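# Move one bottle from the cabinet onto the bench

## Task

Remove a single bottle from the cabinet and leave it standing upright on the bench, while the remaining two bottles stay inside the cabinet.

## Robot and tools

Robot: two UR-type arms, left_arm and right_arm, each with a Robotiq 2F-140 gripper whose fingers can fold. Each arm sits on its own carriage on one shared floor track along y at x = 0: left_rail carries left_arm and is always the +y one, right_rail carries right_arm. An arm's base is at x = 0, y = its carriage position_m, z = 0.04 m, facing +x.

Scene frame (used by all reported positions): fixed to the table, table top z = 0, +z up, +x the direction the arms face, +y to their left, y = 0 at the track middle. The table starts at x = 0.17 m. Gripper fingers point along the gripper's +z and open and close along its y. end_effector_position is the point between the closed pads; fingertips reach about 33 mm past it.

execute_actions(actions, cameras): runs actions in order. An action may hold "rows", "steps", "until" and device commands. "rows" is a list of 1 to 15 rows, each applied for one control step (1/30 s). Every row is one flat list of 18 numbers in [-1, 1] covering both arms: left dx, dy, dz, rx, ry, rz, left gripper position, force_limit, speed, then the same nine for the right. The six pose numbers are an offset, not a pose: measured from that arm's Hand target as it stood when the action began, along that Hand target's own axes; each row counts from that same start, not from the row before. Scale: 1.0 = 0.6 m for dx, dy, dz and 180 degrees for rx, ry, rz, which form one rotation vector. Since each new action starts from the current Hand target, sending the same offset again moves further. All six zeros re-request the current Hand target. "steps" is 1 to 450 (default 15), at least one per row; after the last row the arm keeps heading for that row's target. Raise offsets gradually (about 0.01 per row) for gentle motion. Commanded orientation is clipped to 32 degrees from the measured one each step.

Gripper numbers: position +1 = fully open (140 mm), pads touch near -0.8, -1 = close until blocked. force_limit -1..+1 sets squeeze (roughly 14 N at -1, 40 N at 0, 58 N at +1 for a slow close); speed -1..+1 sets finger speed (about 30, 140, 250 mm/s). Both start at +1. To leave a gripper alone, resend its last three numbers; 0 is a real command. After closing, check object_status = 2 (stopped while closing). Other codes: 0 moving, 1 stopped while opening, 3 reached target or pads met. Grip near the fingertip quarter of the pads for a reliable squeeze. position_measured is in counts (3 open, 230 pads meet).

Carriages: command with {"left_rail": {"position_m": ...}} (left -0.8 to 1.5 m, right -1.5 to 0.8 m), optional speed_m_s 0.01 to 1 and acceleration_factor 0.1 to 1, or {"stop": true}. Then wait with an action like {"steps": n, "until": {"left_rail": {"position_status": ["!=", "moving"]}}}. "until" reads only left_rail/right_rail fields, or {"all"/"any": {"status": "ended"}}; numeric conditions need a comparison such as ">=". Row targets ride with the carriage, so let it arrive before placing the gripper. Carriages are kept about 0.7 m apart; do not send one within 0.78 m of the other. Status words: moving, done, contact_stop, time_out, stopped, stopped_with_arm, stopped_for_other_arm, stopped_for_other_carriage; position_answer taken or not_taken (resend once standing). An invalid value refuses the whole call.

move(target, speed, blend, stop_force, zero, blocking, cameras): straight-line paths. target is one 18-number row or a list of up to 15 such rows, same layout and scale as rows, every row an offset from the Hand targets at the start of the move. speed in m/s, 0.002 to 3.6, default 0.25 (one value or one per target). blend in m rounds corners in a list. stop_force 3 to 120 N ends an arm's path when its wrist sensor feels that much push; don't use it when the gripper turns, or when pulling away from something it presses on. zero (only with stop_force) re-zeroes first by default. blocking=false returns early; then use wait or stop before sending rows or another move. The result adds a "move:" line (done, off_target, held, fault, etc.; limits=paced or held). Paths do not avoid obstacles or the other arm.

wait(seconds 0 to 10), stop() brakes a running move, zoom_image(camera, region [x0,y0,x1,y1] in pixels, at most 504 each way) on cam_high, cam_front, cam_side, cam_left_wrist or cam_right_wrist, zero_wrist_force(arm), read_manual(section), finished_scene(scene) ends the scene for good.

Results: each arm's end_effector_position (m) and quaternion wxyz in the scene frame, Hand target, Joint positions per arm (rail m, then six joints in rad), velocities, torques, motor temperatures, Wrist force/torque in the gripper's own axes, object_status, Wrist depth grids (7x7, mm), rail statuses. Images come when actions is empty or cameras asks.

Avoid: anything leaving the table or resting on the track or the metal strip (fails the task); dropping or releasing moving parts; fast hits; pressing past firm contact (net force about 150 N or joint torque limits 141 N m shoulder/elbow, 26.3 N m wrists cause a 10 s fault stop); arms or grippers touching each other; passing close to an arm's own base; long stretched holds that heat motors (85 °C brakes the arm). The bottle must stay upright on its own after release.

Each tool is called after "Call:" by a JSON object that holds its "op" and its "data".

## Session

Call:
{"op": "execute_actions", "data": {"actions": []}}

Scene clock: 0.00 s.
left_arm: end_effector_position=(+0.3456, +1.0674, +0.5800) position_measured=3 object_status=3 end_effector_quat_wxyz=(+0.000, +0.000, +1.000, +0.000) | right_arm: end_effector_position=(+0.3456, -1.1026, +0.5800) position_measured=3 object_status=3 end_effector_quat_wxyz=(+0.000, +0.000, +1.000, +0.000)
Joint positions: left_arm=[1.04 -0.316 -1.725 0.971 -0.816 -1.571 -0.316] | right_arm=[-1.13 -0.316 -1.725 0.971 -0.816 -1.571 -0.316]
Joint velocities: within noise
Joint torques (N m): no reading
Motor temperatures (°C): left_arm=[23 26 27 29 28 27] | right_arm=[20 22 27 28 31 27]
Wrist force (N): no reading
Wrist torque (N m): no reading
Wrist force, peak (N): no reading
Wrist depth (mm): cam_left_wrist=[631 636 656 652 675 673 676 / 665 675 659 - 705 722 725 / 692 692 - 785 720 755 720 / - 741 690 760 729 159 122 / - 778 783 - - - 110 / 816 - - 870 830 922 - / 1814 1919 1888 1919 1951 1919 -] | cam_right_wrist=[614 621 612 - 630 630 628 / - 670 - 670 - 674 726 / 687 - 696 709 - - - / - 140 755 758 735 140 112 / - 811 820 820 - - 106 / 1787 1817 1653 1787 1863 2017 - / 1895 1928 1946 1928 1946 1912 -]
Hand target: left_arm +0.3456, +1.0674, +0.5800; +0.000, +0.000, +1.000, +0.000 | right_arm +0.3456, -1.1026, +0.5800; +0.000, +0.000, +1.000, +0.000
Tool commands: left_gripper/position=+1.0 left_gripper/force_limit=+1.0 left_gripper/speed=+1.0 right_gripper/position=+1.0 right_gripper/force_limit=+1.0 right_gripper/speed=+1.0
left_rail: position_m=1.040 position_status=done
right_rail: position_m=-1.130 position_status=done

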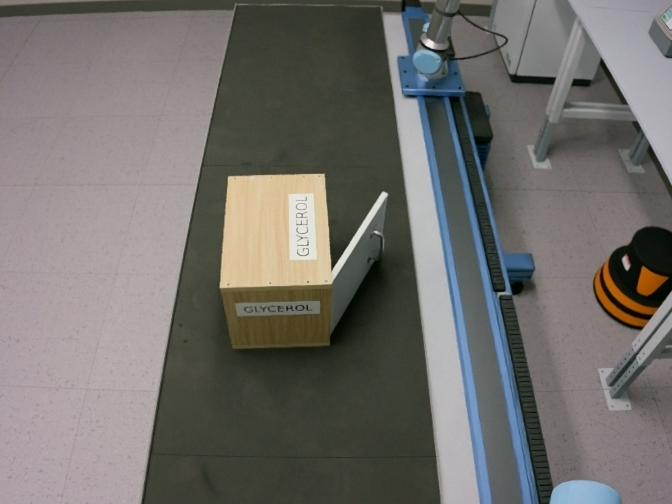

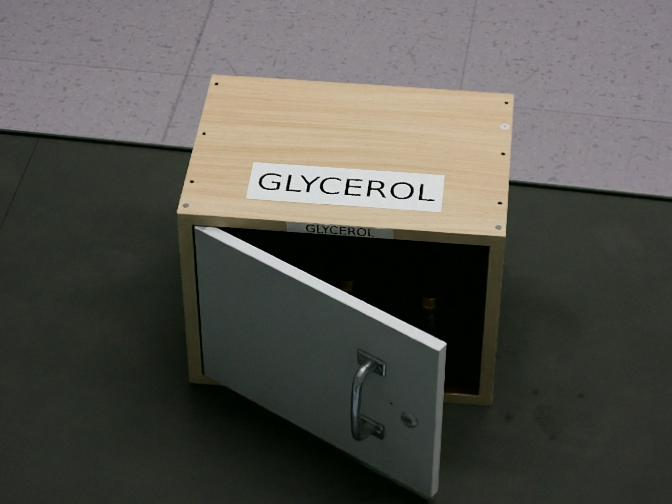

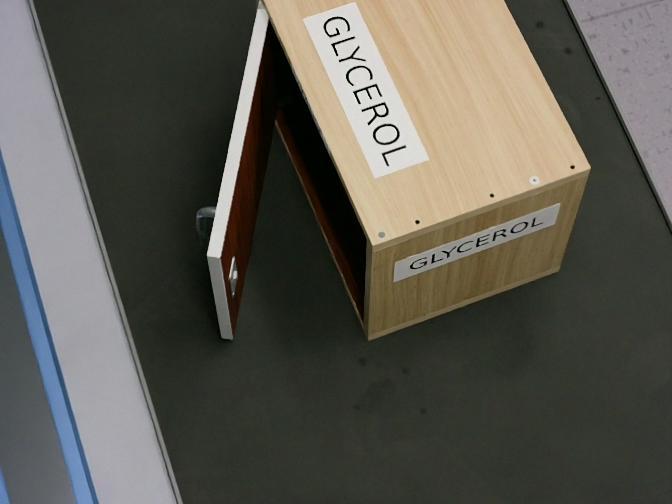

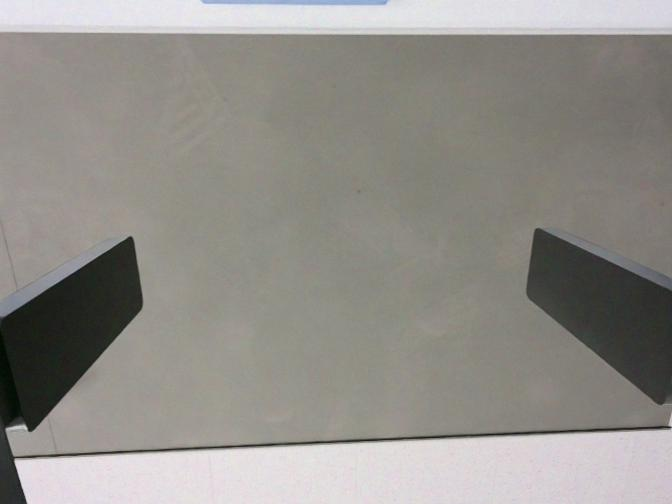

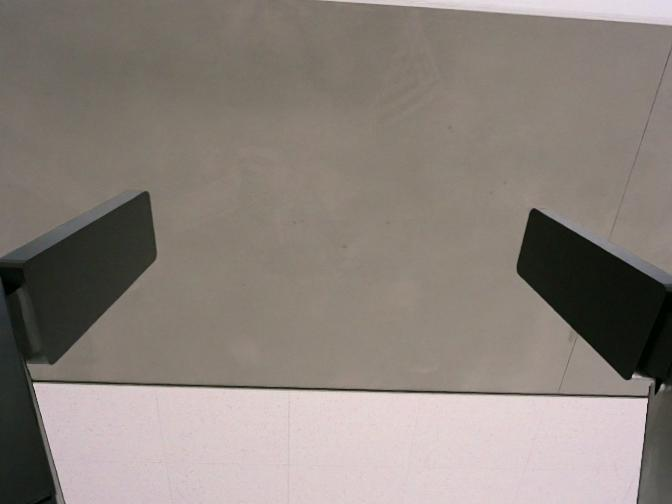

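Call:
{"op": "execute_actions", "data": {"actions": [{"right_rail":{"position_m":-0.45},"steps":240,"until":{"right_rail":{"position_status":["!=","moving"]}}}], "cameras": ["cam_right_wrist"]}}

Call:
{"op": "zoom_image", "data": {"camera": "cam_right_wrist", "region": [168, 0, 671, 504]}}

Scene clock: 4.73 s.
left_arm: end_effector_position=(+0.3456, +1.0674, +0.5800) position_measured=3 object_status=3 end_effector_quat_wxyz=(+0.000, +0.000, +1.000, +0.000) | right_arm: end_effector_position=(+0.3456, -0.4228, +0.5800) position_measured=3 object_status=3 end_effector_quat_wxyz=(+0.000, +0.000, +1.000, +0.000)
Joint positions: left_arm=[1.04 -0.316 -1.725 0.971 -0.816 -1.571 -0.316] | right_arm=[-0.45 -0.316 -1.725 0.971 -0.816 -1.571 -0.316]
Joint torques (N m): left_arm=[-0.04 -13.04 -20.71 -2.8 -0.22 -0.1] | right_arm=[-0.07 -15.15 -20.08 -2.81 0.24 -0.01]
Wrist force (N): left_arm=[-0.3 0.1 0.3] | right_arm=[0.1 -0.2 0.1]
Wrist torque (N m): left_arm=[0.03 0.05 0.00] | right_arm=[-0.04 -0.01 0.00]
Wrist force, peak (N): left_arm=[-0.3 0.2 0.3] | right_arm=[0.0 -1.2 0.1]
Wrist depth (mm): cam_left_wrist=[641 643 665 659 678 676 686 / - - 680 684 - - 709 / 705 705 716 731 734 743 753 / 718 - 760 - 770 148 770 / - 132 - 816 807 - 110 / - 836 - 851 - - - / 1951 1747 1888 1829 1903 1934 -] | cam_right_wrist=[- 618 619 - 634 623 611 / - 652 718 606 676 594 444 / - 681 - - - 685 606 / - 131 769 - 666 140 454 / - 799 805 859 774 501 106 / 1879 1773 1832 1787 1832 534 - / 1946 1946 1928 1912 1963 1963 -]
Hand target: left_arm +0.3456, +1.0674, +0.5800; +0.000, +0.000, +1.000, +0.000 | right_arm +0.3456, -0.4228, +0.5800; +0.000, +0.000, +1.000, +0.000
Tool commands: left_gripper/position=+1.0 left_gripper/force_limit=+1.0 left_gripper/speed=+1.0 right_gripper/position=+1.0 right_gripper/force_limit=+1.0 right_gripper/speed=+1.0
left_rail: position_m=1.040 position_status=done
right_rail: position_m=-0.450 position_status=done
camera_calibration:
cam_right_wrist: T_world_to_cam=[[-0.0430056, 0.998935, 0.0167308, 0.4311], [0.922655, 0.033287, 0.384187, -0.531976], [0.383221, 0.0319589, -0.923104, 0.559208], [0, 0, 0, 1]] pos_world=[0.295069, -0.430804, 0.713373]
Images, in order (width x height): cam_right_wrist 672x504.

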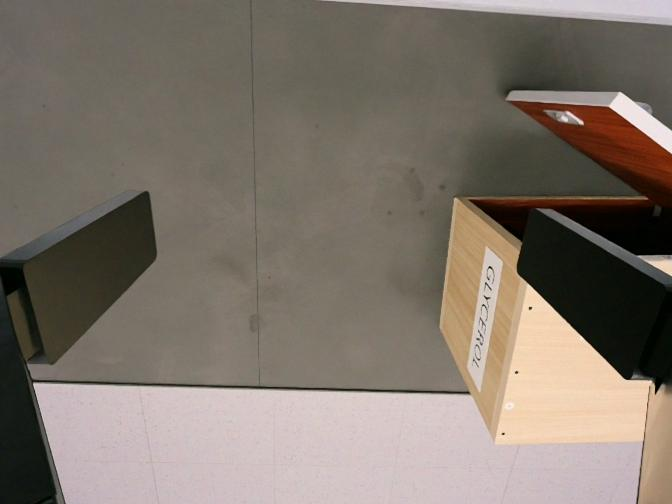

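Scaled by 1.000.

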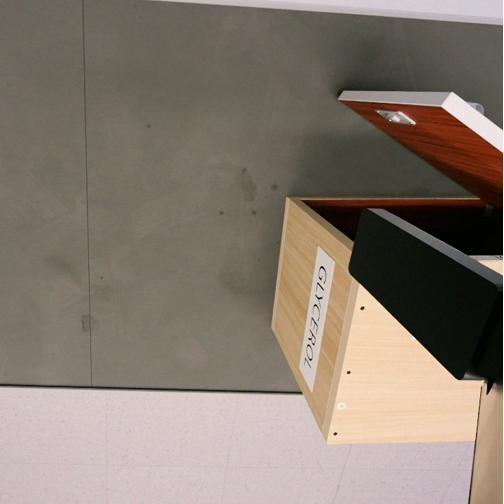

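Call:
{"op": "execute_actions", "data": {"actions": [{"right_rail":{"position_m":-0.3},"steps":150,"until":{"right_rail":{"position_status":["!=","moving"]}}}]}}

Call:
{"op": "move", "data": {"target": [[0,0,0,0,0,0,1,1,1,0,0,0,0,0,0,-1,-1,0],[0,0,0,0,0,0,1,1,1,-0.049,0.038,0.5667,0,0,0.15,-1,-1,0],[0,0,0,0,0,0,1,1,1,-0.0323,0.288,0.5667,0,0,0.15,-1,-1,0]], "speed": 0.2, "cameras": ["all"]}}

Scene clock: 7.27 s.
left_arm: end_effector_position=(+0.3456, +1.0674, +0.5800) position_measured=3 object_status=3 end_effector_quat_wxyz=(+0.000, +0.000, +1.000, +0.000) | right_arm: end_effector_position=(+0.3456, -0.2728, +0.5800) position_measured=3 object_status=3 end_effector_quat_wxyz=(+0.000, +0.000, +1.000, +0.000)
Joint positions: left_arm=[1.04 -0.316 -1.725 0.971 -0.816 -1.571 -0.316] | right_arm=[-0.3 -0.316 -1.725 0.971 -0.816 -1.571 -0.316]
Joint torques (N m): left_arm=[0.68 -12.69 -20.7 -2.85 -0.22 -0.15] | right_arm=[0.9 -14.04 -21.04 -2.86 0.25 0.26]
Wrist force (N): left_arm=[-0.3 -0.1 0.1] | right_arm=[0.3 -0.1 0.0]
Wrist torque (N m): left_arm=[-0.01 0.06 0.00] | right_arm=[-0.02 -0.06 0.00]
Wrist force, peak (N): left_arm=[-0.3 0.0 0.4] | right_arm=[0.2 -1.2 0.2]
Wrist depth (mm): cam_left_wrist=[641 648 659 673 667 678 686 / - 680 678 - 692 720 701 / 716 711 - 729 - 748 757 / 722 734 753 836 - 149 121 / - 785 - 816 813 821 110 / 821 836 - - 861 880 - / 1787 1814 1872 1903 1888 1919 -] | cam_right_wrist=[- - - 621 639 632 634 / 635 643 676 702 612 471 670 / - - 753 707 707 707 - / - 129 - - 459 140 118 / - - - 808 483 479 106 / 1912 1718 1817 1787 522 526 - / 1879 1928 1946 1963 1963 1946 -]
Hand target: left_arm +0.3456, +1.0674, +0.5800; +0.000, +0.000, +1.000, +0.000 | right_arm +0.3456, -0.2728, +0.5800; +0.000, +0.000, +1.000, +0.000
Tool commands: left_gripper/position=+1.0 left_gripper/force_limit=+1.0 left_gripper/speed=+1.0 right_gripper/position=+1.0 right_gripper/force_limit=+1.0 right_gripper/speed=+1.0
left_rail: position_m=1.040 position_status=done
right_rail: position_m=-0.300 position_status=done

Scene clock: 12.20 s.
left_arm: end_effector_position=(+0.3456, +1.0674, +0.5800) position_measured=3 object_status=3 end_effector_quat_wxyz=(+0.000, +0.000, +1.000, +0.000) | right_arm: end_effector_position=(+0.3650, -0.1000, +0.2400) position_measured=233 object_status=3 end_effector_quat_wxyz=(+0.000, +0.233, +0.972, +0.000)
Joint positions: left_arm=[1.04 -0.316 -1.725 0.971 -0.816 -1.571 -0.316] | right_arm=[-0.3 0.175 -1.789 1.959 -1.741 -1.571 0.646]
Joint torques (N m): left_arm=[1.05 -12.94 -21.08 -2.85 -0.12 -0.13] | right_arm=[10.95 -7.73 -35.89 -3.95 -1.64 2.34]
Wrist force (N): left_arm=[0.0 0.1 0.2] | right_arm=[0.2 -0.1 0.0]
Wrist torque (N m): left_arm=[0.03 -0.01 0.00] | right_arm=[-0.03 -0.07 -0.05]
Wrist force, peak (N): left_arm=[-0.6 0.1 0.2] | right_arm=[1.4 1.1 0.3]
Wrist depth (mm): cam_left_wrist=[640 648 652 663 667 675 684 / 659 663 - - 695 - 722 / - 705 775 - 762 736 707 / 720 725 750 793 772 149 126 / - 133 - 824 887 818 110 / - 867 - 842 851 870 - / 1800 1872 1903 1951 1934 2018 -] | cam_right_wrist=[317 317 82 320 141 324 328 / 348 86 86 86 86 - 86 / 368 365 371 368 372 364 357 / 394 - 95 102 371 378 378 / - - - 67 77 84 410 / - 58 - - - 73 59 / - - - - - - 57]
Hand target: left_arm +0.3456, +1.0674, +0.5800; +0.000, +0.000, +1.000, +0.000 | right_arm +0.3650, -0.0999, +0.2400; +0.000, +0.233, +0.972, +0.000
Off the commanded pose: left_arm 0.000 m, 0 deg | right_arm 0.000 m, 0 deg.
left_rail: position_m=1.040 position_status=done
right_rail: position_m=-0.300 position_status=done
move: done
camera_calibration:
cam_right_wrist: T_world_to_cam=[[0.415159, 0.909595, 0.0167475, -0.0609172], [0.837244, -0.389208, 0.384108, -0.441015], [0.355901, -0.145444, -0.923136, 0.219853], [0, 0, 0, 1]] pos_world=[0.316282, -0.0842605, 0.373373]

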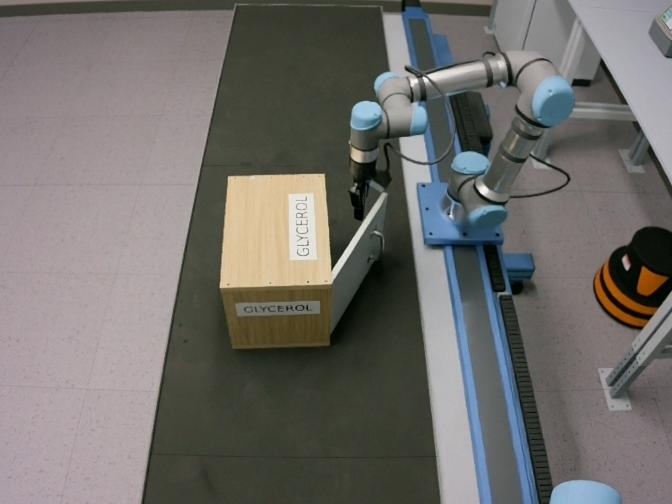

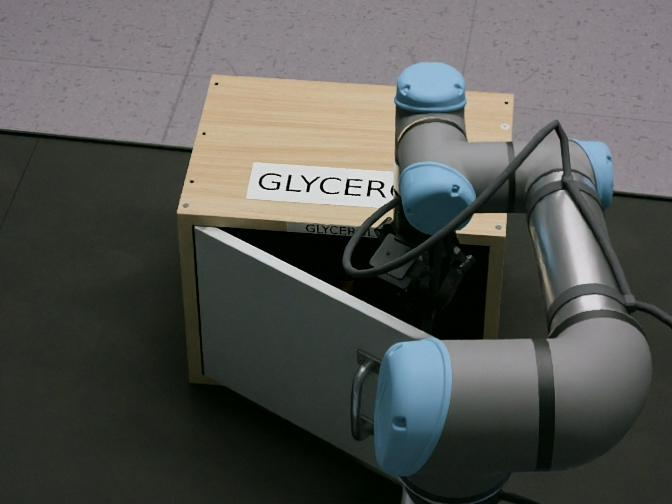

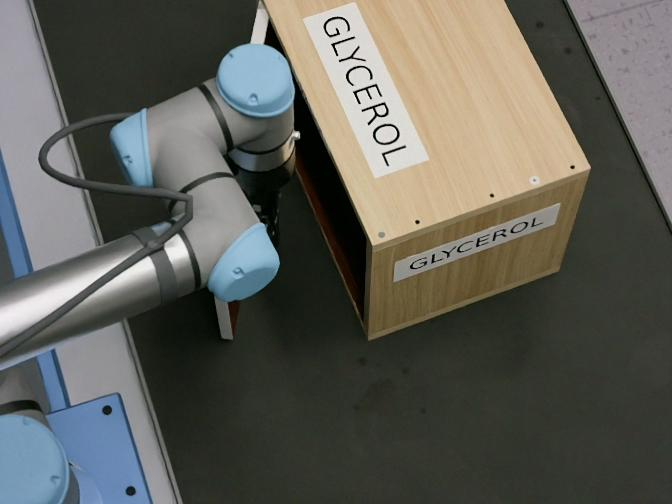

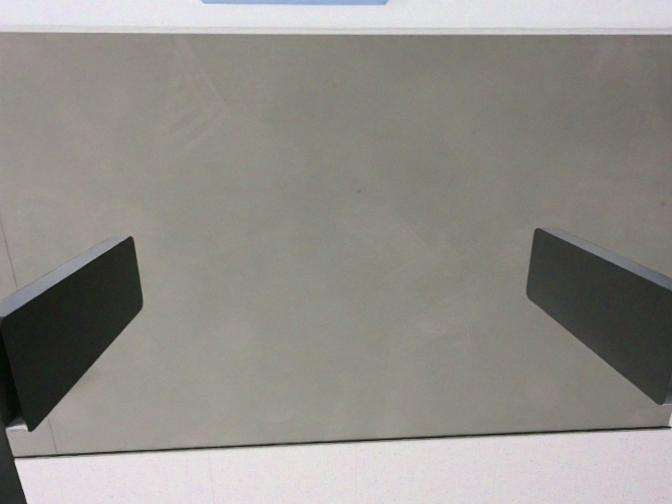

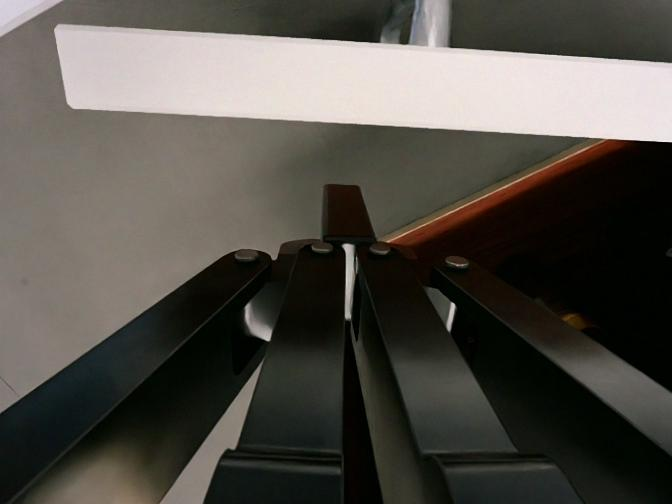

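Call:
{"op": "move", "data": {"target": [[0,0,0,0,0,0,1,1,1,0.2268,0.0192,0,0,0,0.1,-1,-1,0],[0,0,0,0,0,0,1,1,1,0.3485,0.0693,0,0,0,0.183,-1,-1,0],[0,0,0,0,0,0,1,1,1,0.4517,0.1485,0,0,0,0.267,-1,-1,0],[0,0,0,0,0,0,1,1,1,0.5312,0.2532,0,0,0,0.3,-1,-1,0]], "speed": 0.1, "blend": 0.02, "stop_force": 40, "cameras": ["cam_high","cam_front","cam_right_wrist"]}}

Scene clock: 18.93 s.
left_arm: end_effector_position=(+0.3456, +1.0674, +0.5800) position_measured=3 object_status=3 end_effector_quat_wxyz=(+0.000, +0.000, +1.000, +0.000) | right_arm: end_effector_position=(+0.1500, +0.1801, +0.2400) position_measured=233 object_status=3 end_effector_quat_wxyz=(+0.000, +0.649, +0.760, +0.000)
Joint positions: left_arm=[1.04 -0.316 -1.725 0.971 -0.816 -1.571 -0.316] | right_arm=[-0.3 1 -1.569 1.765 -1.767 -1.571 2.414]
Joint torques (N m): left_arm=[1.24 -13.18 -21.5 -2.78 -0.16 -0.11] | right_arm=[10.61 -16.06 -36.01 -2.05 -0.84 2.03]
Wrist force (N): left_arm=[-0.3 -0.1 0.1] | right_arm=[-3.8 0.1 -0.5]
Wrist torque (N m): left_arm=[-0.02 0.06 0.00] | right_arm=[-0.03 0.21 0.06]
Wrist force, peak (N): left_arm=[-0.5 0.1 0.1] | right_arm=[-6.4 -0.7 -0.5]
Wrist depth (mm): cam_left_wrist=[643 647 678 663 676 682 688 / 661 684 678 697 697 709 705 / 695 709 720 - - 745 738 / - 738 738 - 785 141 120 / - - - 864 793 - 110 / 816 824 802 842 - 877 - / 1858 1858 1872 1843 1934 1934 -] | cam_right_wrist=[328 317 323 339 323 329 325 / - 87 130 253 221 350 353 / 376 361 91 93 104 220 366 / 420 384 110 96 96 98 103 / - - - 67 77 83 424 / - 58 - - - 73 59 / - - - - - - 57]
Hand target: left_arm +0.3456, +1.0674, +0.5800; +0.000, +0.000, +1.000, +0.000 | right_arm +0.1500, +0.1801, +0.2400; +0.000, +0.649, +0.760, +0.000
Off the commanded pose: left_arm 0.000 m, 0 deg | right_arm 0.000 m, 0 deg.
left_rail: position_m=1.040 position_status=done
right_rail: position_m=-0.300 position_status=done
move: done
camera_calibration:
cam_right_wrist: T_world_to_cam=[[0.979918, 0.198695, 0.0167595, -0.183164], [0.177163, -0.906125, 0.384123, 0.0400597], [0.0915096, -0.37344, -0.92313, 0.417808], [0, 0, 0, 1]] pos_world=[0.134155, 0.228719, 0.373373]
Images, in order (width x height): cam_high 672x504, cam_front 672x504, cam_right_wrist 672x504.

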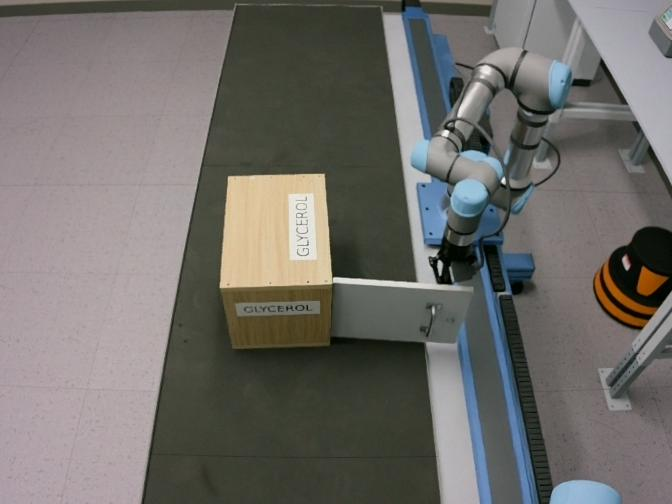

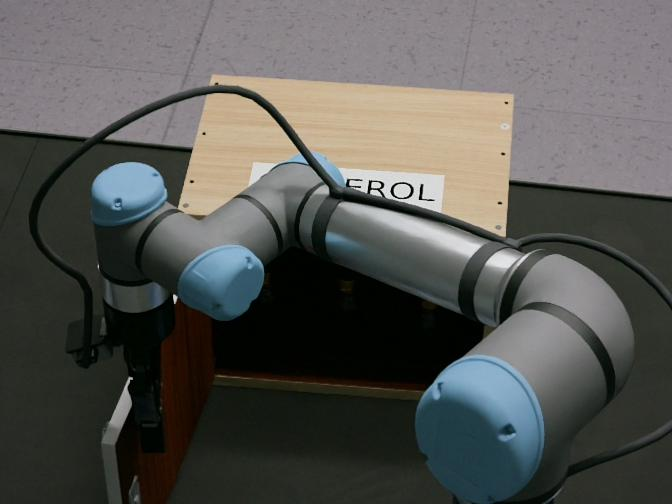

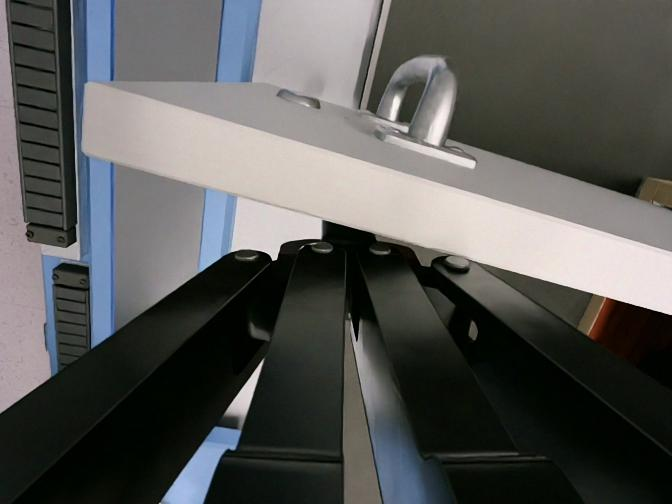

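Call:
{"op": "move", "data": {"target": [[0,0,0,0,0,0,1,1,1,-0.1317,-0.021,0,0,0,0,-1,-1,0],[0,0,0,0,0,0,1,1,1,-0.235,0.098,-0.4333,0,0,-0.45,-1,-1,0]], "speed": 0.25, "blend": 0.02}}

Call:
{"op": "execute_actions", "data": {"actions": [{"right_rail":{"position_m":-0.5},"steps":150,"until":{"right_rail":{"position_status":["!=","moving"]}}}]}}

Scene clock: 23.80 s.
left_arm: end_effector_position=(+0.3456, +1.0674, +0.5800) position_measured=3 object_status=3 end_effector_quat_wxyz=(+0.000, +0.000, +1.000, +0.000) | right_arm: end_effector_position=(+0.2301, +0.0500, +0.4999) position_measured=233 object_status=3 end_effector_quat_wxyz=(+0.000, +0.000, +1.000, +0.000)
Joint positions: left_arm=[1.04 -0.316 -1.725 0.971 -0.816 -1.571 -0.316] | right_arm=[-0.3 0.665 -1.683 1.189 -1.076 -1.571 0.666]
Joint torques (N m): left_arm=[1.41 -13.33 -21.62 -2.87 -0.15 -0.07] | right_arm=[-8.33 -9.87 -32.52 -1.24 1.93 -1.6]
Wrist force (N): left_arm=[-0.2 0.0 0.1] | right_arm=[0.5 -0.2 0.3]
Wrist torque (N m): left_arm=[0.00 0.04 0.00] | right_arm=[-0.04 -0.13 0.07]
Wrist force, peak (N): left_arm=[-0.5 0.0 0.1] | right_arm=[-4.3 0.4 -0.7]
Wrist depth (mm): cam_left_wrist=[641 643 656 663 665 671 684 / 678 673 682 - 638 - 731 / - 707 663 697 - 767 753 / - 738 757 738 - 149 126 / - 753 - 796 - 818 110 / - 810 861 845 - 807 - / 1814 1814 1872 1951 2001 1967 -] | cam_right_wrist=[509 515 561 562 564 366 573 / - - 557 588 580 346 596 / 614 641 623 616 541 - - / - 645 110 101 97 - 647 / - - - 67 77 79 718 / - 58 - - - 73 57 / - - - - - - 57]
Hand target: left_arm +0.3456, +1.0674, +0.5800; +0.000, +0.000, +1.000, +0.000 | right_arm +0.2301, +0.0500, +0.5000; +0.000, +0.000, +1.000, +0.000
Off the commanded pose: left_arm 0.000 m, 0 deg | right_arm 0.000 m, 0 deg.
left_rail: position_m=1.040 position_status=done
right_rail: position_m=-0.300 position_status=done
move: done

Scene clock: 25.23 s.
left_arm: end_effector_position=(+0.3456, +1.0674, +0.5800) position_measured=3 object_status=3 end_effector_quat_wxyz=(+0.000, +0.000, +1.000, +0.000) | right_arm: end_effector_position=(+0.2301, -0.1500, +0.5000) position_measured=233 object_status=3 end_effector_quat_wxyz=(+0.000, +0.000, +1.000, +0.000)
Joint positions: left_arm=[1.04 -0.316 -1.725 0.971 -0.816 -1.571 -0.316] | right_arm=[-0.5 0.665 -1.683 1.188 -1.076 -1.571 0.665]
Joint torques (N m): left_arm=[1.54 -13.26 -21.92 -2.83 -0.05 -0.18] | right_arm=[-7.07 -14.66 -24.39 -2.5 1.39 -1.88]
Wrist force (N): left_arm=[-0.1 0.2 0.0] | right_arm=[0.6 -0.1 0.2]
Wrist torque (N m): left_arm=[0.04 0.02 0.00] | right_arm=[-0.01 -0.17 0.07]
Wrist force, peak (N): left_arm=[-0.2 0.0 0.5] | right_arm=[0.7 -1.1 0.1]
Wrist depth (mm): cam_left_wrist=[657 654 659 678 671 699 678 / - 673 678 690 703 709 720 / 703 - - 720 741 - - / - 141 - - 767 149 126 / - 783 - 802 810 799 110 / - 799 - 851 - 833 - / 1760 1829 1858 1919 1984 2001 -] | cam_right_wrist=[512 512 561 562 568 571 468 / - - 593 554 621 571 468 / 619 - - - 649 645 457 / 674 656 92 101 96 634 446 / - - - 67 77 84 453 / - 58 - - - 73 57 / - - - - - - 57]
Hand target: left_arm +0.3456, +1.0674, +0.5800; +0.000, +0.000, +1.000, +0.000 | right_arm +0.2301, -0.1500, +0.5000; +0.000, +0.000, +1.000, +0.000
Tool commands: left_gripper/position=+1.0 left_gripper/force_limit=+1.0 left_gripper/speed=+1.0 right_gripper/position=-1.0 right_gripper/force_limit=-1.0 right_gripper/speed=+0.0
Off the commanded pose: left_arm 0.000 m, 0 deg | right_arm 0.000 m, 0 deg.
left_rail: position_m=1.040 position_status=done
right_rail: position_m=-0.500 position_status=done

Call:
{"op": "move", "data": {"target": [[0,0,0,0,0,0,1,1,1,0,0.03,0.1,0,0,-0.5,-1,-1,0],[0,0,0,0,0,0,1,1,1,-0.0667,0.0833,0.5,0.7071,0,-0.7071,1,-1,0]], "speed": 0.5, "cameras": ["cam_high","cam_front","cam_right_wrist"]}}

Scene clock: 33.10 s.
left_arm: end_effector_position=(+0.3456, +1.0674, +0.5800) position_measured=3 object_status=3 end_effector_quat_wxyz=(+0.000, +0.000, +1.000, +0.000) | right_arm: end_effector_position=(+0.2698, -0.0997, +0.2007) position_measured=233 object_status=3 end_effector_quat_wxyz=(+0.019, +0.679, -0.017, +0.734)
Joint positions: left_arm=[1.04 -0.316 -1.725 0.971 -0.816 -1.571 -0.316] | right_arm=[-0.5 1.342 -1.214 2.228 -1.428 -3.337 -0.408]
Joint torques (N m): left_arm=[2.03 -12.62 -22.97 -2.63 -0.04 -0.21] | right_arm=[10.4 -21.67 -3.93 -2.96 1.18 -1.29]
Wrist force (N): left_arm=[0.0 -0.2 0.2] | right_arm=[1.0 0.5 1.6]
Wrist torque (N m): left_arm=[-0.03 0.00 0.00] | right_arm=[0.06 0.01 0.22]
Wrist force, peak (N): left_arm=[-0.4 0.2 0.3] | right_arm=[3.7 -0.2 2.1]
Wrist depth (mm): cam_left_wrist=[631 633 659 671 676 680 682 / - 659 - - 695 714 734 / 718 - - - - - 741 / - - 775 - 753 141 126 / - 132 - 816 765 - 110 / - 821 851 848 - 836 - / 1814 1787 1919 1903 2001 1967 -] | cam_right_wrist=[315 294 351 308 - - - / 471 535 550 551 335 - - / 474 568 577 576 334 - 3382 / 424 582 406 102 348 846 4311 / 424 - - 67 77 79 - / - 58 - - - 73 59 / - - - - - - 57]
Hand target: left_arm +0.3456, +1.0674, +0.5800; +0.000, +0.000, +1.000, +0.000 | right_arm +0.2697, -0.0997, +0.2007; +0.019, +0.679, -0.017, +0.734 (not the last commanded pose)
Tool commands: left_gripper/position=+1.0 left_gripper/force_limit=+1.0 left_gripper/speed=+1.0 right_gripper/position=-1.0 right_gripper/force_limit=-1.0 right_gripper/speed=+0.0
Off the commanded pose: left_arm 0.000 m, 0 deg | right_arm 0.001 m, 5 deg.
left_rail: position_m=1.040 position_status=done
right_rail: position_m=-0.500 position_status=done
led back after a hold (right arm): the arm was led back toward your command in small steps, so it may still be short of it.
move: held (right_arm; a check stopped the path); path passed 1 of 2 targets; target 2's new numbers were not sent; limits=held
pose unreachable (right arm): on one or more control steps of this call, first in action 0 (counted from 0), this arm could not follow its commanded pose, so it was not sent that pose on those steps. It may still have moved: this result reports where it is.
cause: moving toward the commanded pose would bring two parts of the arm too close to each other (its gripper and another part of the arm, with joints 5 (wrist 1) to 7 (wrist 3) between them, 8 mm apart when it was first held).
camera_calibration:
cam_right_wrist: T_world_to_cam=[[-0.0696324, -0.996672, 0.0423823, -0.0855218], [-0.312278, -0.0185722, -0.949809, 0.268657], [0.947435, -0.0793726, -0.309946, -0.0586011], [0, 0, 0, 1]] pos_world=[0.133461, -0.0848989, 0.240634]
Images, in order (width x height): cam_high 672x504, cam_front 672x504, cam_right_wrist 672x504.

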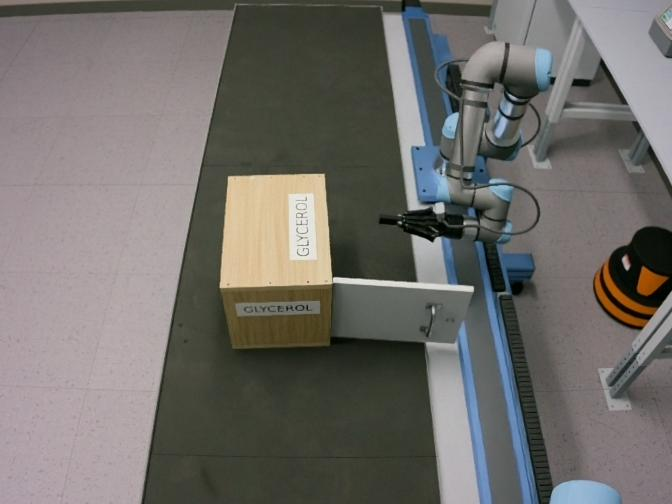

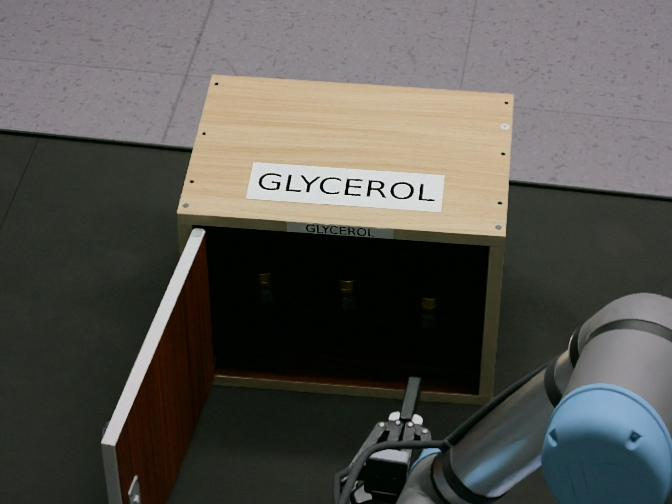

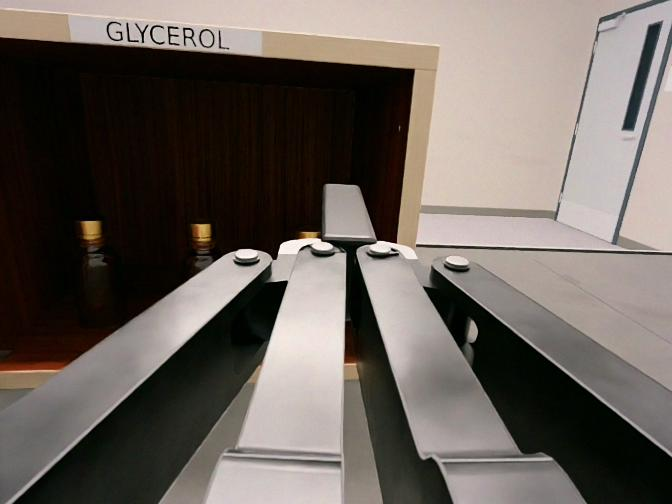

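Call:
{"op": "execute_actions", "data": {"actions": [{"right_rail":{"position_m":-0.4},"steps":150,"until":{"right_rail":{"position_status":["!=","moving"]}}}]}}

Call:
{"op": "move", "data": {"target": [0,0,0,0,0,0,1,1,1,-0.1457,0.1463,0.1302,0.0161,-0.08,0,0.15,-1,0], "speed": 0.2, "cameras": ["cam_high","cam_front","cam_right_wrist"]}}

Scene clock: 37.67 s.
left_arm: end_effector_position=(+0.3456, +1.0674, +0.5800) position_measured=3 object_status=3 end_effector_quat_wxyz=(+0.000, +0.000, +1.000, +0.000) | right_arm: end_effector_position=(+0.2697, +0.0003, +0.2007) position_measured=233 object_status=3 end_effector_quat_wxyz=(+0.019, +0.679, -0.017, +0.734)
Joint positions: left_arm=[1.04 -0.316 -1.725 0.971 -0.816 -1.571 -0.316] | right_arm=[-0.4 1.342 -1.214 2.229 -1.43 -3.337 -0.409]
Joint torques (N m): left_arm=[2.51 -13.75 -22.56 -2.65 -0.1 -0.2] | right_arm=[6.24 -27.9 -7.39 -2.63 -0.21 -1.73]
Wrist force (N): left_arm=[-0.2 -0.1 0.2] | right_arm=[1.3 0.4 1.5]
Wrist torque (N m): left_arm=[-0.03 0.04 -0.01] | right_arm=[0.04 -0.05 0.22]
Wrist force, peak (N): left_arm=[-0.5 -0.1 0.0] | right_arm=[1.4 1.2 1.8]
Wrist depth (mm): cam_left_wrist=[643 648 652 669 675 663 673 / 686 675 654 - 690 - - / 680 - 707 753 729 - 748 / - - 810 757 788 140 120 / - 124 - 778 842 159 110 / 824 - 802 783 861 918 - / 1800 1858 1934 1934 1919 1984 -] | cam_right_wrist=[267 283 288 298 292 - 3790 / 266 469 544 561 497 347 - / 270 473 570 586 536 369 - / 274 429 593 102 420 372 755 / - - - 67 77 79 544 / - 58 - - - 73 57 / - - - - - - 57]
Hand target: left_arm +0.3456, +1.0674, +0.5800; +0.000, +0.000, +1.000, +0.000 | right_arm +0.2697, +0.0003, +0.2007; +0.019, +0.679, -0.017, +0.734 (not the last commanded pose)
Tool commands: left_gripper/position=+1.0 left_gripper/force_limit=+1.0 left_gripper/speed=+1.0 right_gripper/position=-1.0 right_gripper/force_limit=-1.0 right_gripper/speed=+0.0
Off the commanded pose: left_arm 0.000 m, 0 deg | right_arm 0.001 m, 5 deg.
left_rail: position_m=1.040 position_status=done
right_rail: position_m=-0.400 position_status=done

Scene clock: 38.60 s.
left_arm: end_effector_position=(+0.3456, +1.0674, +0.5800) position_measured=3 object_status=3 end_effector_quat_wxyz=(+0.000, +0.000, +1.000, +0.000) | right_arm: end_effector_position=(+0.2730, -0.0035, +0.1975) position_measured=110 object_status=3 end_effector_quat_wxyz=(+0.019, +0.680, -0.017, +0.732)
Joint positions: left_arm=[1.04 -0.316 -1.725 0.971 -0.816 -1.571 -0.316] | right_arm=[-0.4 1.332 -1.214 2.23 -1.393 -3.344 -0.371]
Joint torques (N m): left_arm=[1.87 -13.1 -22.14 -2.66 0.11 -0.15] | right_arm=[9.12 -23.44 -4.05 -2.99 1.29 -1.74]
Wrist force (N): left_arm=[0.0 0.1 0.1] | right_arm=[1.4 0.4 1.6]
Wrist torque (N m): left_arm=[0.03 0.01 0.00] | right_arm=[0.02 -0.05 0.23]
Wrist force, peak (N): left_arm=[-0.1 0.0 0.6] | right_arm=[-1.7 2.7 4.8]
Wrist depth (mm): cam_left_wrist=[643 648 654 663 665 667 695 / 634 669 675 690 684 - - / - 678 745 743 699 - - / - 729 - 755 770 149 120 / - 793 802 842 804 802 110 / - - 836 - - 887 - / 1843 1919 1734 1888 1888 1919 -] | cam_right_wrist=[262 273 287 292 300 304 - / 273 483 539 555 480 341 4678 / 275 481 567 589 522 384 3857 / 277 96 157 616 136 126 849 / - 76 412 425 403 79 85 / - - 353 356 - - 73 / - - 281 285 - - -]
Hand target: left_arm +0.3456, +1.0674, +0.5800; +0.000, +0.000, +1.000, +0.000 | right_arm +0.2730, -0.0035, +0.1975; +0.019, +0.680, -0.017, +0.733 (not the last commanded pose)
Off the commanded pose: left_arm 0.000 m, 0 deg | right_arm 0.141 m, 14 deg.
left_rail: position_m=1.040 position_status=done
right_rail: position_m=-0.400 position_status=done
move: held (right_arm; a check stopped the path); limits=held
pose unreachable (right arm): on one or more control steps of this call, first in action 0 (counted from 0), this arm could not follow its commanded pose, so it was not sent that pose on those steps. It may still have moved: this result reports where it is.
cause: moving toward the commanded pose would bring two parts of the arm too close to each other (its gripper and another part of the arm, with joints 5 (wrist 1) to 7 (wrist 3) between them, 6 mm apart when it was first held).
camera_calibration:
cam_right_wrist: T_world_to_cam=[[-0.0702741, -0.996584, 0.043373, 0.0107549], [-0.316365, -0.0189696, -0.948448, 0.269278], [0.946031, -0.080373, -0.313951, -0.0538183], [0, 0, 0, 1]] pos_world=[0.13686, 0.0115008, 0.238034]
Images, in order (width x height): cam_high 672x504, cam_front 672x504, cam_right_wrist 672x504.

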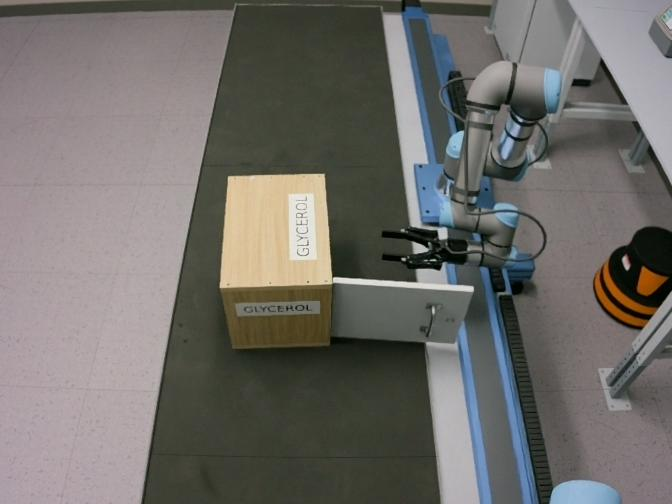

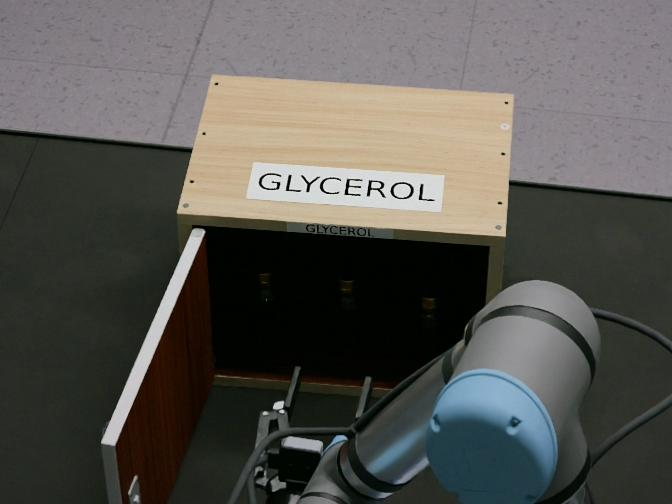

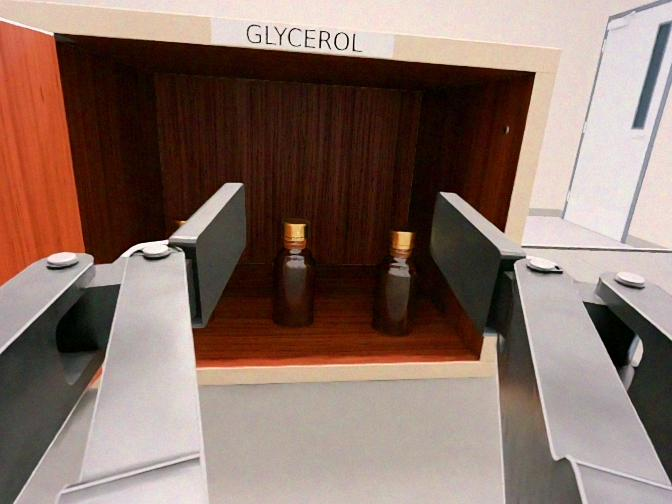

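Call:
{"op": "move", "data": {"target": [[0,0,0,0,0,0,1,1,1,-0.005,-0.0033,0.0667,0.1,0,0,0.15,-1,0],[0,0,0,0,0,0,1,1,1,-0.1763,0.0213,0.17,0.1,-0.08,-0.0126,0.15,-1,0]], "speed": 0.15, "blend": 0.02, "cameras": ["cam_front","cam_right_wrist"]}}

Scene clock: 46.80 s.
left_arm: end_effector_position=(+0.3456, +1.0674, +0.5800) position_measured=3 object_status=3 end_effector_quat_wxyz=(+0.000, +0.000, +1.000, +0.000) | right_arm: end_effector_position=(+0.3817, -0.0220, +0.0997) position_measured=110 object_status=3 end_effector_quat_wxyz=(-0.075, +0.761, +0.109, +0.635)
Joint positions: left_arm=[1.04 -0.316 -1.725 0.971 -0.816 -1.571 -0.316] | right_arm=[-0.4 0.849 -1.255 2.374 -0.899 -4.135 0.096]
Joint torques (N m): left_arm=[2.68 -13.33 -23.14 -2.59 0.02 -0.17] | right_arm=[-9.91 -17.03 -20.9 0.09 -1.53 2.02]
Wrist force (N): left_arm=[-0.2 -0.1 0.3] | right_arm=[1.1 0.3 1.4]
Wrist torque (N m): left_arm=[-0.01 0.05 0.00] | right_arm=[0.02 0.00 0.11]
Wrist force, peak (N): left_arm=[-0.4 0.3 0.2] | right_arm=[1.8 0.6 1.8]
Wrist depth (mm): cam_left_wrist=[638 643 650 665 673 682 684 / 667 673 657 686 684 709 709 / 688 697 - 709 765 765 755 / - 738 - - 772 149 122 / - 762 755 - - - 110 / 813 802 836 833 - - - / 1843 1872 1872 1858 2035 1934 -] | cam_right_wrist=[256 322 431 416 406 384 277 / 264 322 467 435 441 341 260 / 274 327 344 303 399 252 245 / 262 96 258 282 169 260 229 / - 76 227 245 244 79 85 / - - 199 203 208 - 73 / - - 170 172 175 - -]
Hand target: left_arm +0.3456, +1.0674, +0.5800; +0.000, +0.000, +1.000, +0.000 | right_arm +0.3818, -0.0220, +0.0996; -0.075, +0.761, +0.109, +0.635
Off the commanded pose: left_arm 0.000 m, 0 deg | right_arm 0.000 m, 0 deg.
left_rail: position_m=1.040 position_status=done
right_rail: position_m=-0.400 position_status=done
move: done
camera_calibration:
cam_right_wrist: T_world_to_cam=[[0.252468, -0.965099, 0.0696, -0.120847], [-0.51303, -0.1945, -0.836044, 0.270499], [0.820402, 0.175367, -0.54423, -0.112325], [0, 0, 0, 1]] pos_world=[0.261436, -0.0443186, 0.17343]
Images, in order (width x height): cam_front 672x504, cam_right_wrist 672x504.

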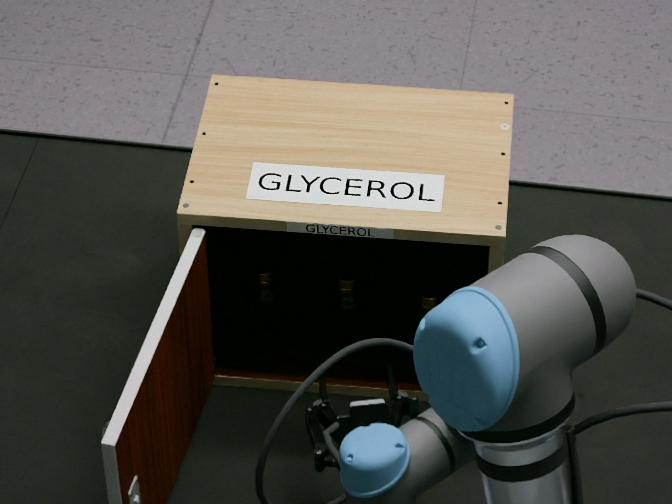

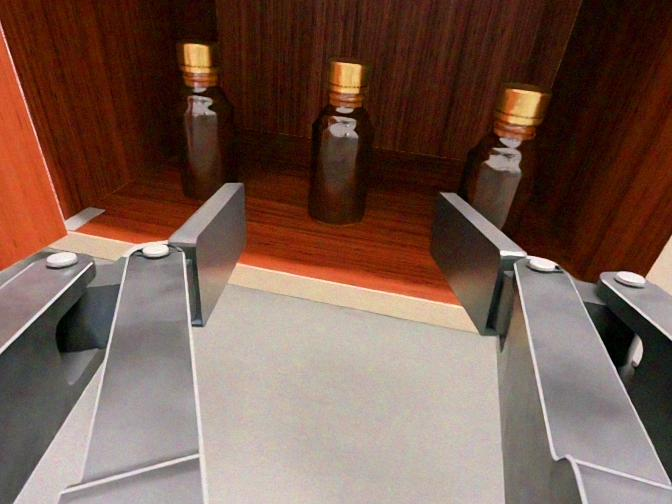

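Call:
{"op": "zoom_image", "data": {"camera": "cam_front", "region": [220, 230, 470, 418]}}

Call:
{"op": "zoom_image", "data": {"camera": "cam_right_wrist", "region": [220, 30, 480, 310]}}

Scaled by 2.016 from the camera's 672x504 image, which has a finer 960x720 frame.

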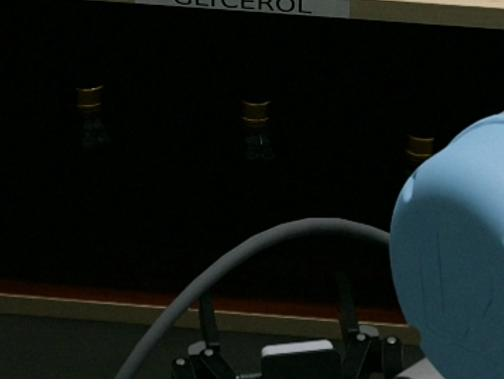

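Scaled by 1.800 from the camera's 672x504 image, which has a finer 960x720 frame.

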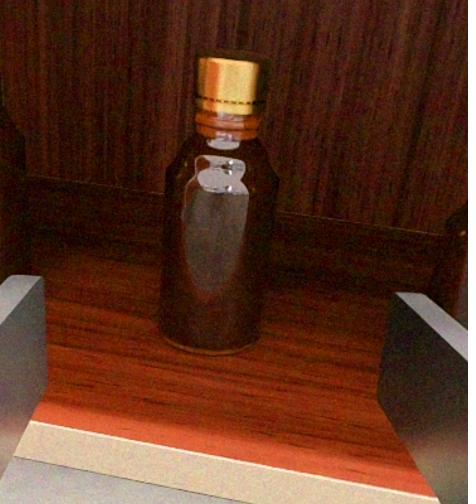

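Call:
{"op": "move", "data": {"target": [[0,0,0,0,0,0,1,1,1,-0.0536,-0.0013,0.0099,0,0,0,0.15,-1,0],[0,0,0,0,0,0,1,1,1,-0.017,0.0067,0.2082,0,0,0,0.15,-1,0]], "speed": 0.12, "cameras": ["cam_right_wrist"]}}

Scene clock: 52.53 s.
left_arm: end_effector_position=(+0.3456, +1.0674, +0.5800) position_measured=3 object_status=3 end_effector_quat_wxyz=(+0.000, +0.000, +1.000, +0.000) | right_arm: end_effector_position=(+0.4997, +0.0049, +0.0669) position_measured=110 object_status=3 end_effector_quat_wxyz=(-0.075, +0.761, +0.109, +0.635)
Joint positions: left_arm=[1.04 -0.316 -1.725 0.971 -0.816 -1.571 -0.316] | right_arm=[-0.4 0.658 -1.06 2.174 -0.915 -4.321 0.052]
Joint torques (N m): left_arm=[2.9 -14.03 -24.07 -2.56 0.03 -0.21] | right_arm=[-9.26 -26.08 -21.85 -0.42 -1.32 -1.65]
Wrist force (N): left_arm=[-0.4 0.2 0.2] | right_arm=[1.3 0.6 1.1]
Wrist torque (N m): left_arm=[0.04 0.08 0.00] | right_arm=[0.06 -0.03 0.20]
Wrist force, peak (N): left_arm=[-0.5 0.0 0.2] | right_arm=[1.7 0.4 2.3]
Wrist depth (mm): cam_left_wrist=[636 650 652 663 661 657 690 / - 667 711 705 697 722 - / 682 722 705 714 707 743 762 / - 753 796 705 791 149 760 / - 778 785 804 - - 110 / 836 827 - - 870 880 - / 1829 1843 1903 1934 1967 1984 -] | cam_right_wrist=[167 296 330 142 300 292 276 / 173 176 362 153 327 315 128 / 234 192 292 162 317 331 127 / 211 96 193 182 203 126 130 / - 76 163 173 171 79 85 / - - 142 142 146 - 73 / - - 137 136 132 - -]
Hand target: left_arm +0.3456, +1.0674, +0.5800; +0.000, +0.000, +1.000, +0.000 | right_arm +0.4998, +0.0050, +0.0669; -0.075, +0.761, +0.109, +0.635
Off the commanded pose: left_arm 0.000 m, 0 deg | right_arm 0.000 m, 0 deg.
left_rail: position_m=1.040 position_status=done
right_rail: position_m=-0.400 position_status=done
move: done
camera_calibration:
cam_right_wrist: T_world_to_cam=[[0.252482, -0.965099, 0.0695486, -0.122392], [-0.513218, -0.194504, -0.835928, 0.308902], [0.82028, 0.175363, -0.544415, -0.231628], [0, 0, 0, 1]] pos_world=[0.379436, -0.0174186, 0.14063]
Images, in order (width x height): cam_right_wrist 672x504.

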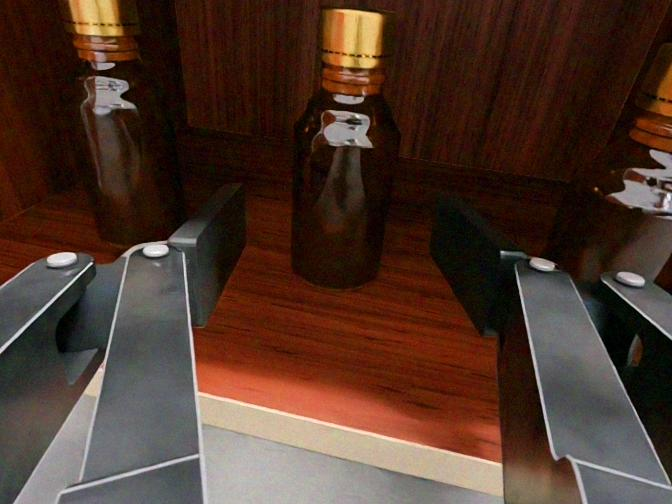

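Call:
{"op": "move", "data": {"target": [0,0,0,0,0,0,1,1,1,0.0098,0,0.0525,0,0,0,0.15,-1,0], "speed": 0.06}}

Call:
{"op": "execute_actions", "data": {"actions": [{"rows":[[0,0,0,0,0,0,1,1,1,0,0,0,0,0,0,-1,-0.3,-1]],"steps":75}], "cameras": ["cam_right_wrist"]}}

Scene clock: 53.97 s.
left_arm: end_effector_position=(+0.3456, +1.0674, +0.5800) position_measured=3 object_status=3 end_effector_quat_wxyz=(+0.000, +0.000, +1.000, +0.000) | right_arm: end_effector_position=(+0.5306, +0.0133, +0.0669) position_measured=110 object_status=3 end_effector_quat_wxyz=(-0.075, +0.761, +0.109, +0.635)
Joint positions: left_arm=[1.04 -0.316 -1.725 0.971 -0.816 -1.571 -0.316] | right_arm=[-0.4 0.627 -1.028 2.103 -0.879 -4.352 0.045]
Joint torques (N m): left_arm=[3.4 -13.21 -23.51 -2.6 0.11 -0.2] | right_arm=[-9.32 -28.53 -22.3 -0.48 -1.31 -1.85]
Wrist force (N): left_arm=[-0.1 -0.1 0.0] | right_arm=[1.5 0.5 1.2]
Wrist torque (N m): left_arm=[-0.03 0.01 0.00] | right_arm=[0.04 -0.07 0.21]
Wrist force, peak (N): left_arm=[-0.1 -0.1 0.5] | right_arm=[2.0 0.9 1.0]
Wrist depth (mm): cam_left_wrist=[643 659 654 659 684 680 686 / - 643 684 707 697 682 718 / 699 - - 734 741 727 755 / 725 731 - 757 770 141 775 / - 755 - 796 804 821 110 / - 810 - 836 824 880 - / 1800 1843 1843 1903 2001 1919 -] | cam_right_wrist=[136 287 302 115 271 266 254 / 142 320 330 124 300 287 274 / 154 184 289 127 315 306 294 / 164 98 157 141 154 236 112 / - 76 163 160 172 79 85 / - - 139 143 146 - 73 / - - 119 121 123 - -]
Hand target: left_arm +0.3456, +1.0674, +0.5800; +0.000, +0.000, +1.000, +0.000 | right_arm +0.5307, +0.0134, +0.0669; -0.075, +0.761, +0.109, +0.635
Off the commanded pose: left_arm 0.000 m, 0 deg | right_arm 0.000 m, 0 deg.
left_rail: position_m=1.040 position_status=done
right_rail: position_m=-0.400 position_status=done
move: done

Scene clock: 56.67 s.
left_arm: end_effector_position=(+0.3456, +1.0674, +0.5800) position_measured=3 object_status=3 end_effector_quat_wxyz=(+0.000, +0.000, +1.000, +0.000) | right_arm: end_effector_position=(+0.5307, +0.0134, +0.0669) position_measured=161 object_status=2 end_effector_quat_wxyz=(-0.075, +0.761, +0.109, +0.635)
Joint positions: left_arm=[1.04 -0.316 -1.725 0.971 -0.816 -1.571 -0.316] | right_arm=[-0.4 0.627 -1.028 2.103 -0.879 -4.352 0.045]
Joint torques (N m): left_arm=[2.94 -13.96 -23.91 -2.56 0.09 -0.15] | right_arm=[-0.67 -30.09 -17.11 -0.8 0.33 -1.62]
Wrist force (N): left_arm=[0.0 -0.1 0.3] | right_arm=[5.7 0.4 -2.0]
Wrist torque (N m): left_arm=[-0.03 0.00 0.00] | right_arm=[0.20 -0.23 0.33]
Wrist force, peak (N): left_arm=[-0.4 -0.1 0.3] | right_arm=[5.8 0.2 -1.9]
Wrist depth (mm): cam_left_wrist=[641 703 652 663 671 729 699 / - 673 684 - 695 - - / 697 695 707 - - - 743 / 716 - 738 - 778 140 783 / - 778 785 - 833 - 110 / - 788 - - 857 - - / 1843 1903 1872 1858 1967 1829 -] | cam_right_wrist=[136 289 303 115 273 265 255 / 142 318 331 124 298 289 274 / 150 245 289 127 297 308 294 / 168 162 106 140 127 238 114 / - 81 79 161 123 81 86 / - - 135 142 - 59 - / - - 120 121 - - -]
Hand target: left_arm +0.3456, +1.0674, +0.5800; +0.000, +0.000, +1.000, +0.000 | right_arm +0.5307, +0.0134, +0.0669; -0.075, +0.761, +0.109, +0.635
Off the commanded pose: left_arm 0.000 m, 0 deg | right_arm 0.000 m, 0 deg.
left_rail: position_m=1.040 position_status=done
right_rail: position_m=-0.400 position_status=done
camera_calibration:
cam_right_wrist: T_world_to_cam=[[0.252482, -0.965099, 0.0695486, -0.122119], [-0.513218, -0.194504, -0.835928, 0.326529], [0.82028, 0.175363, -0.544415, -0.258476], [0, 0, 0, 1]] pos_world=[0.410436, -0.0090186, 0.14073]
Images, in order (width x height): cam_right_wrist 672x504.

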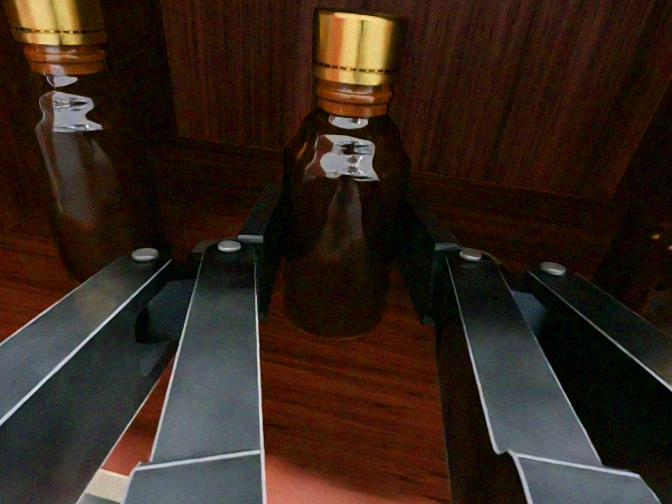

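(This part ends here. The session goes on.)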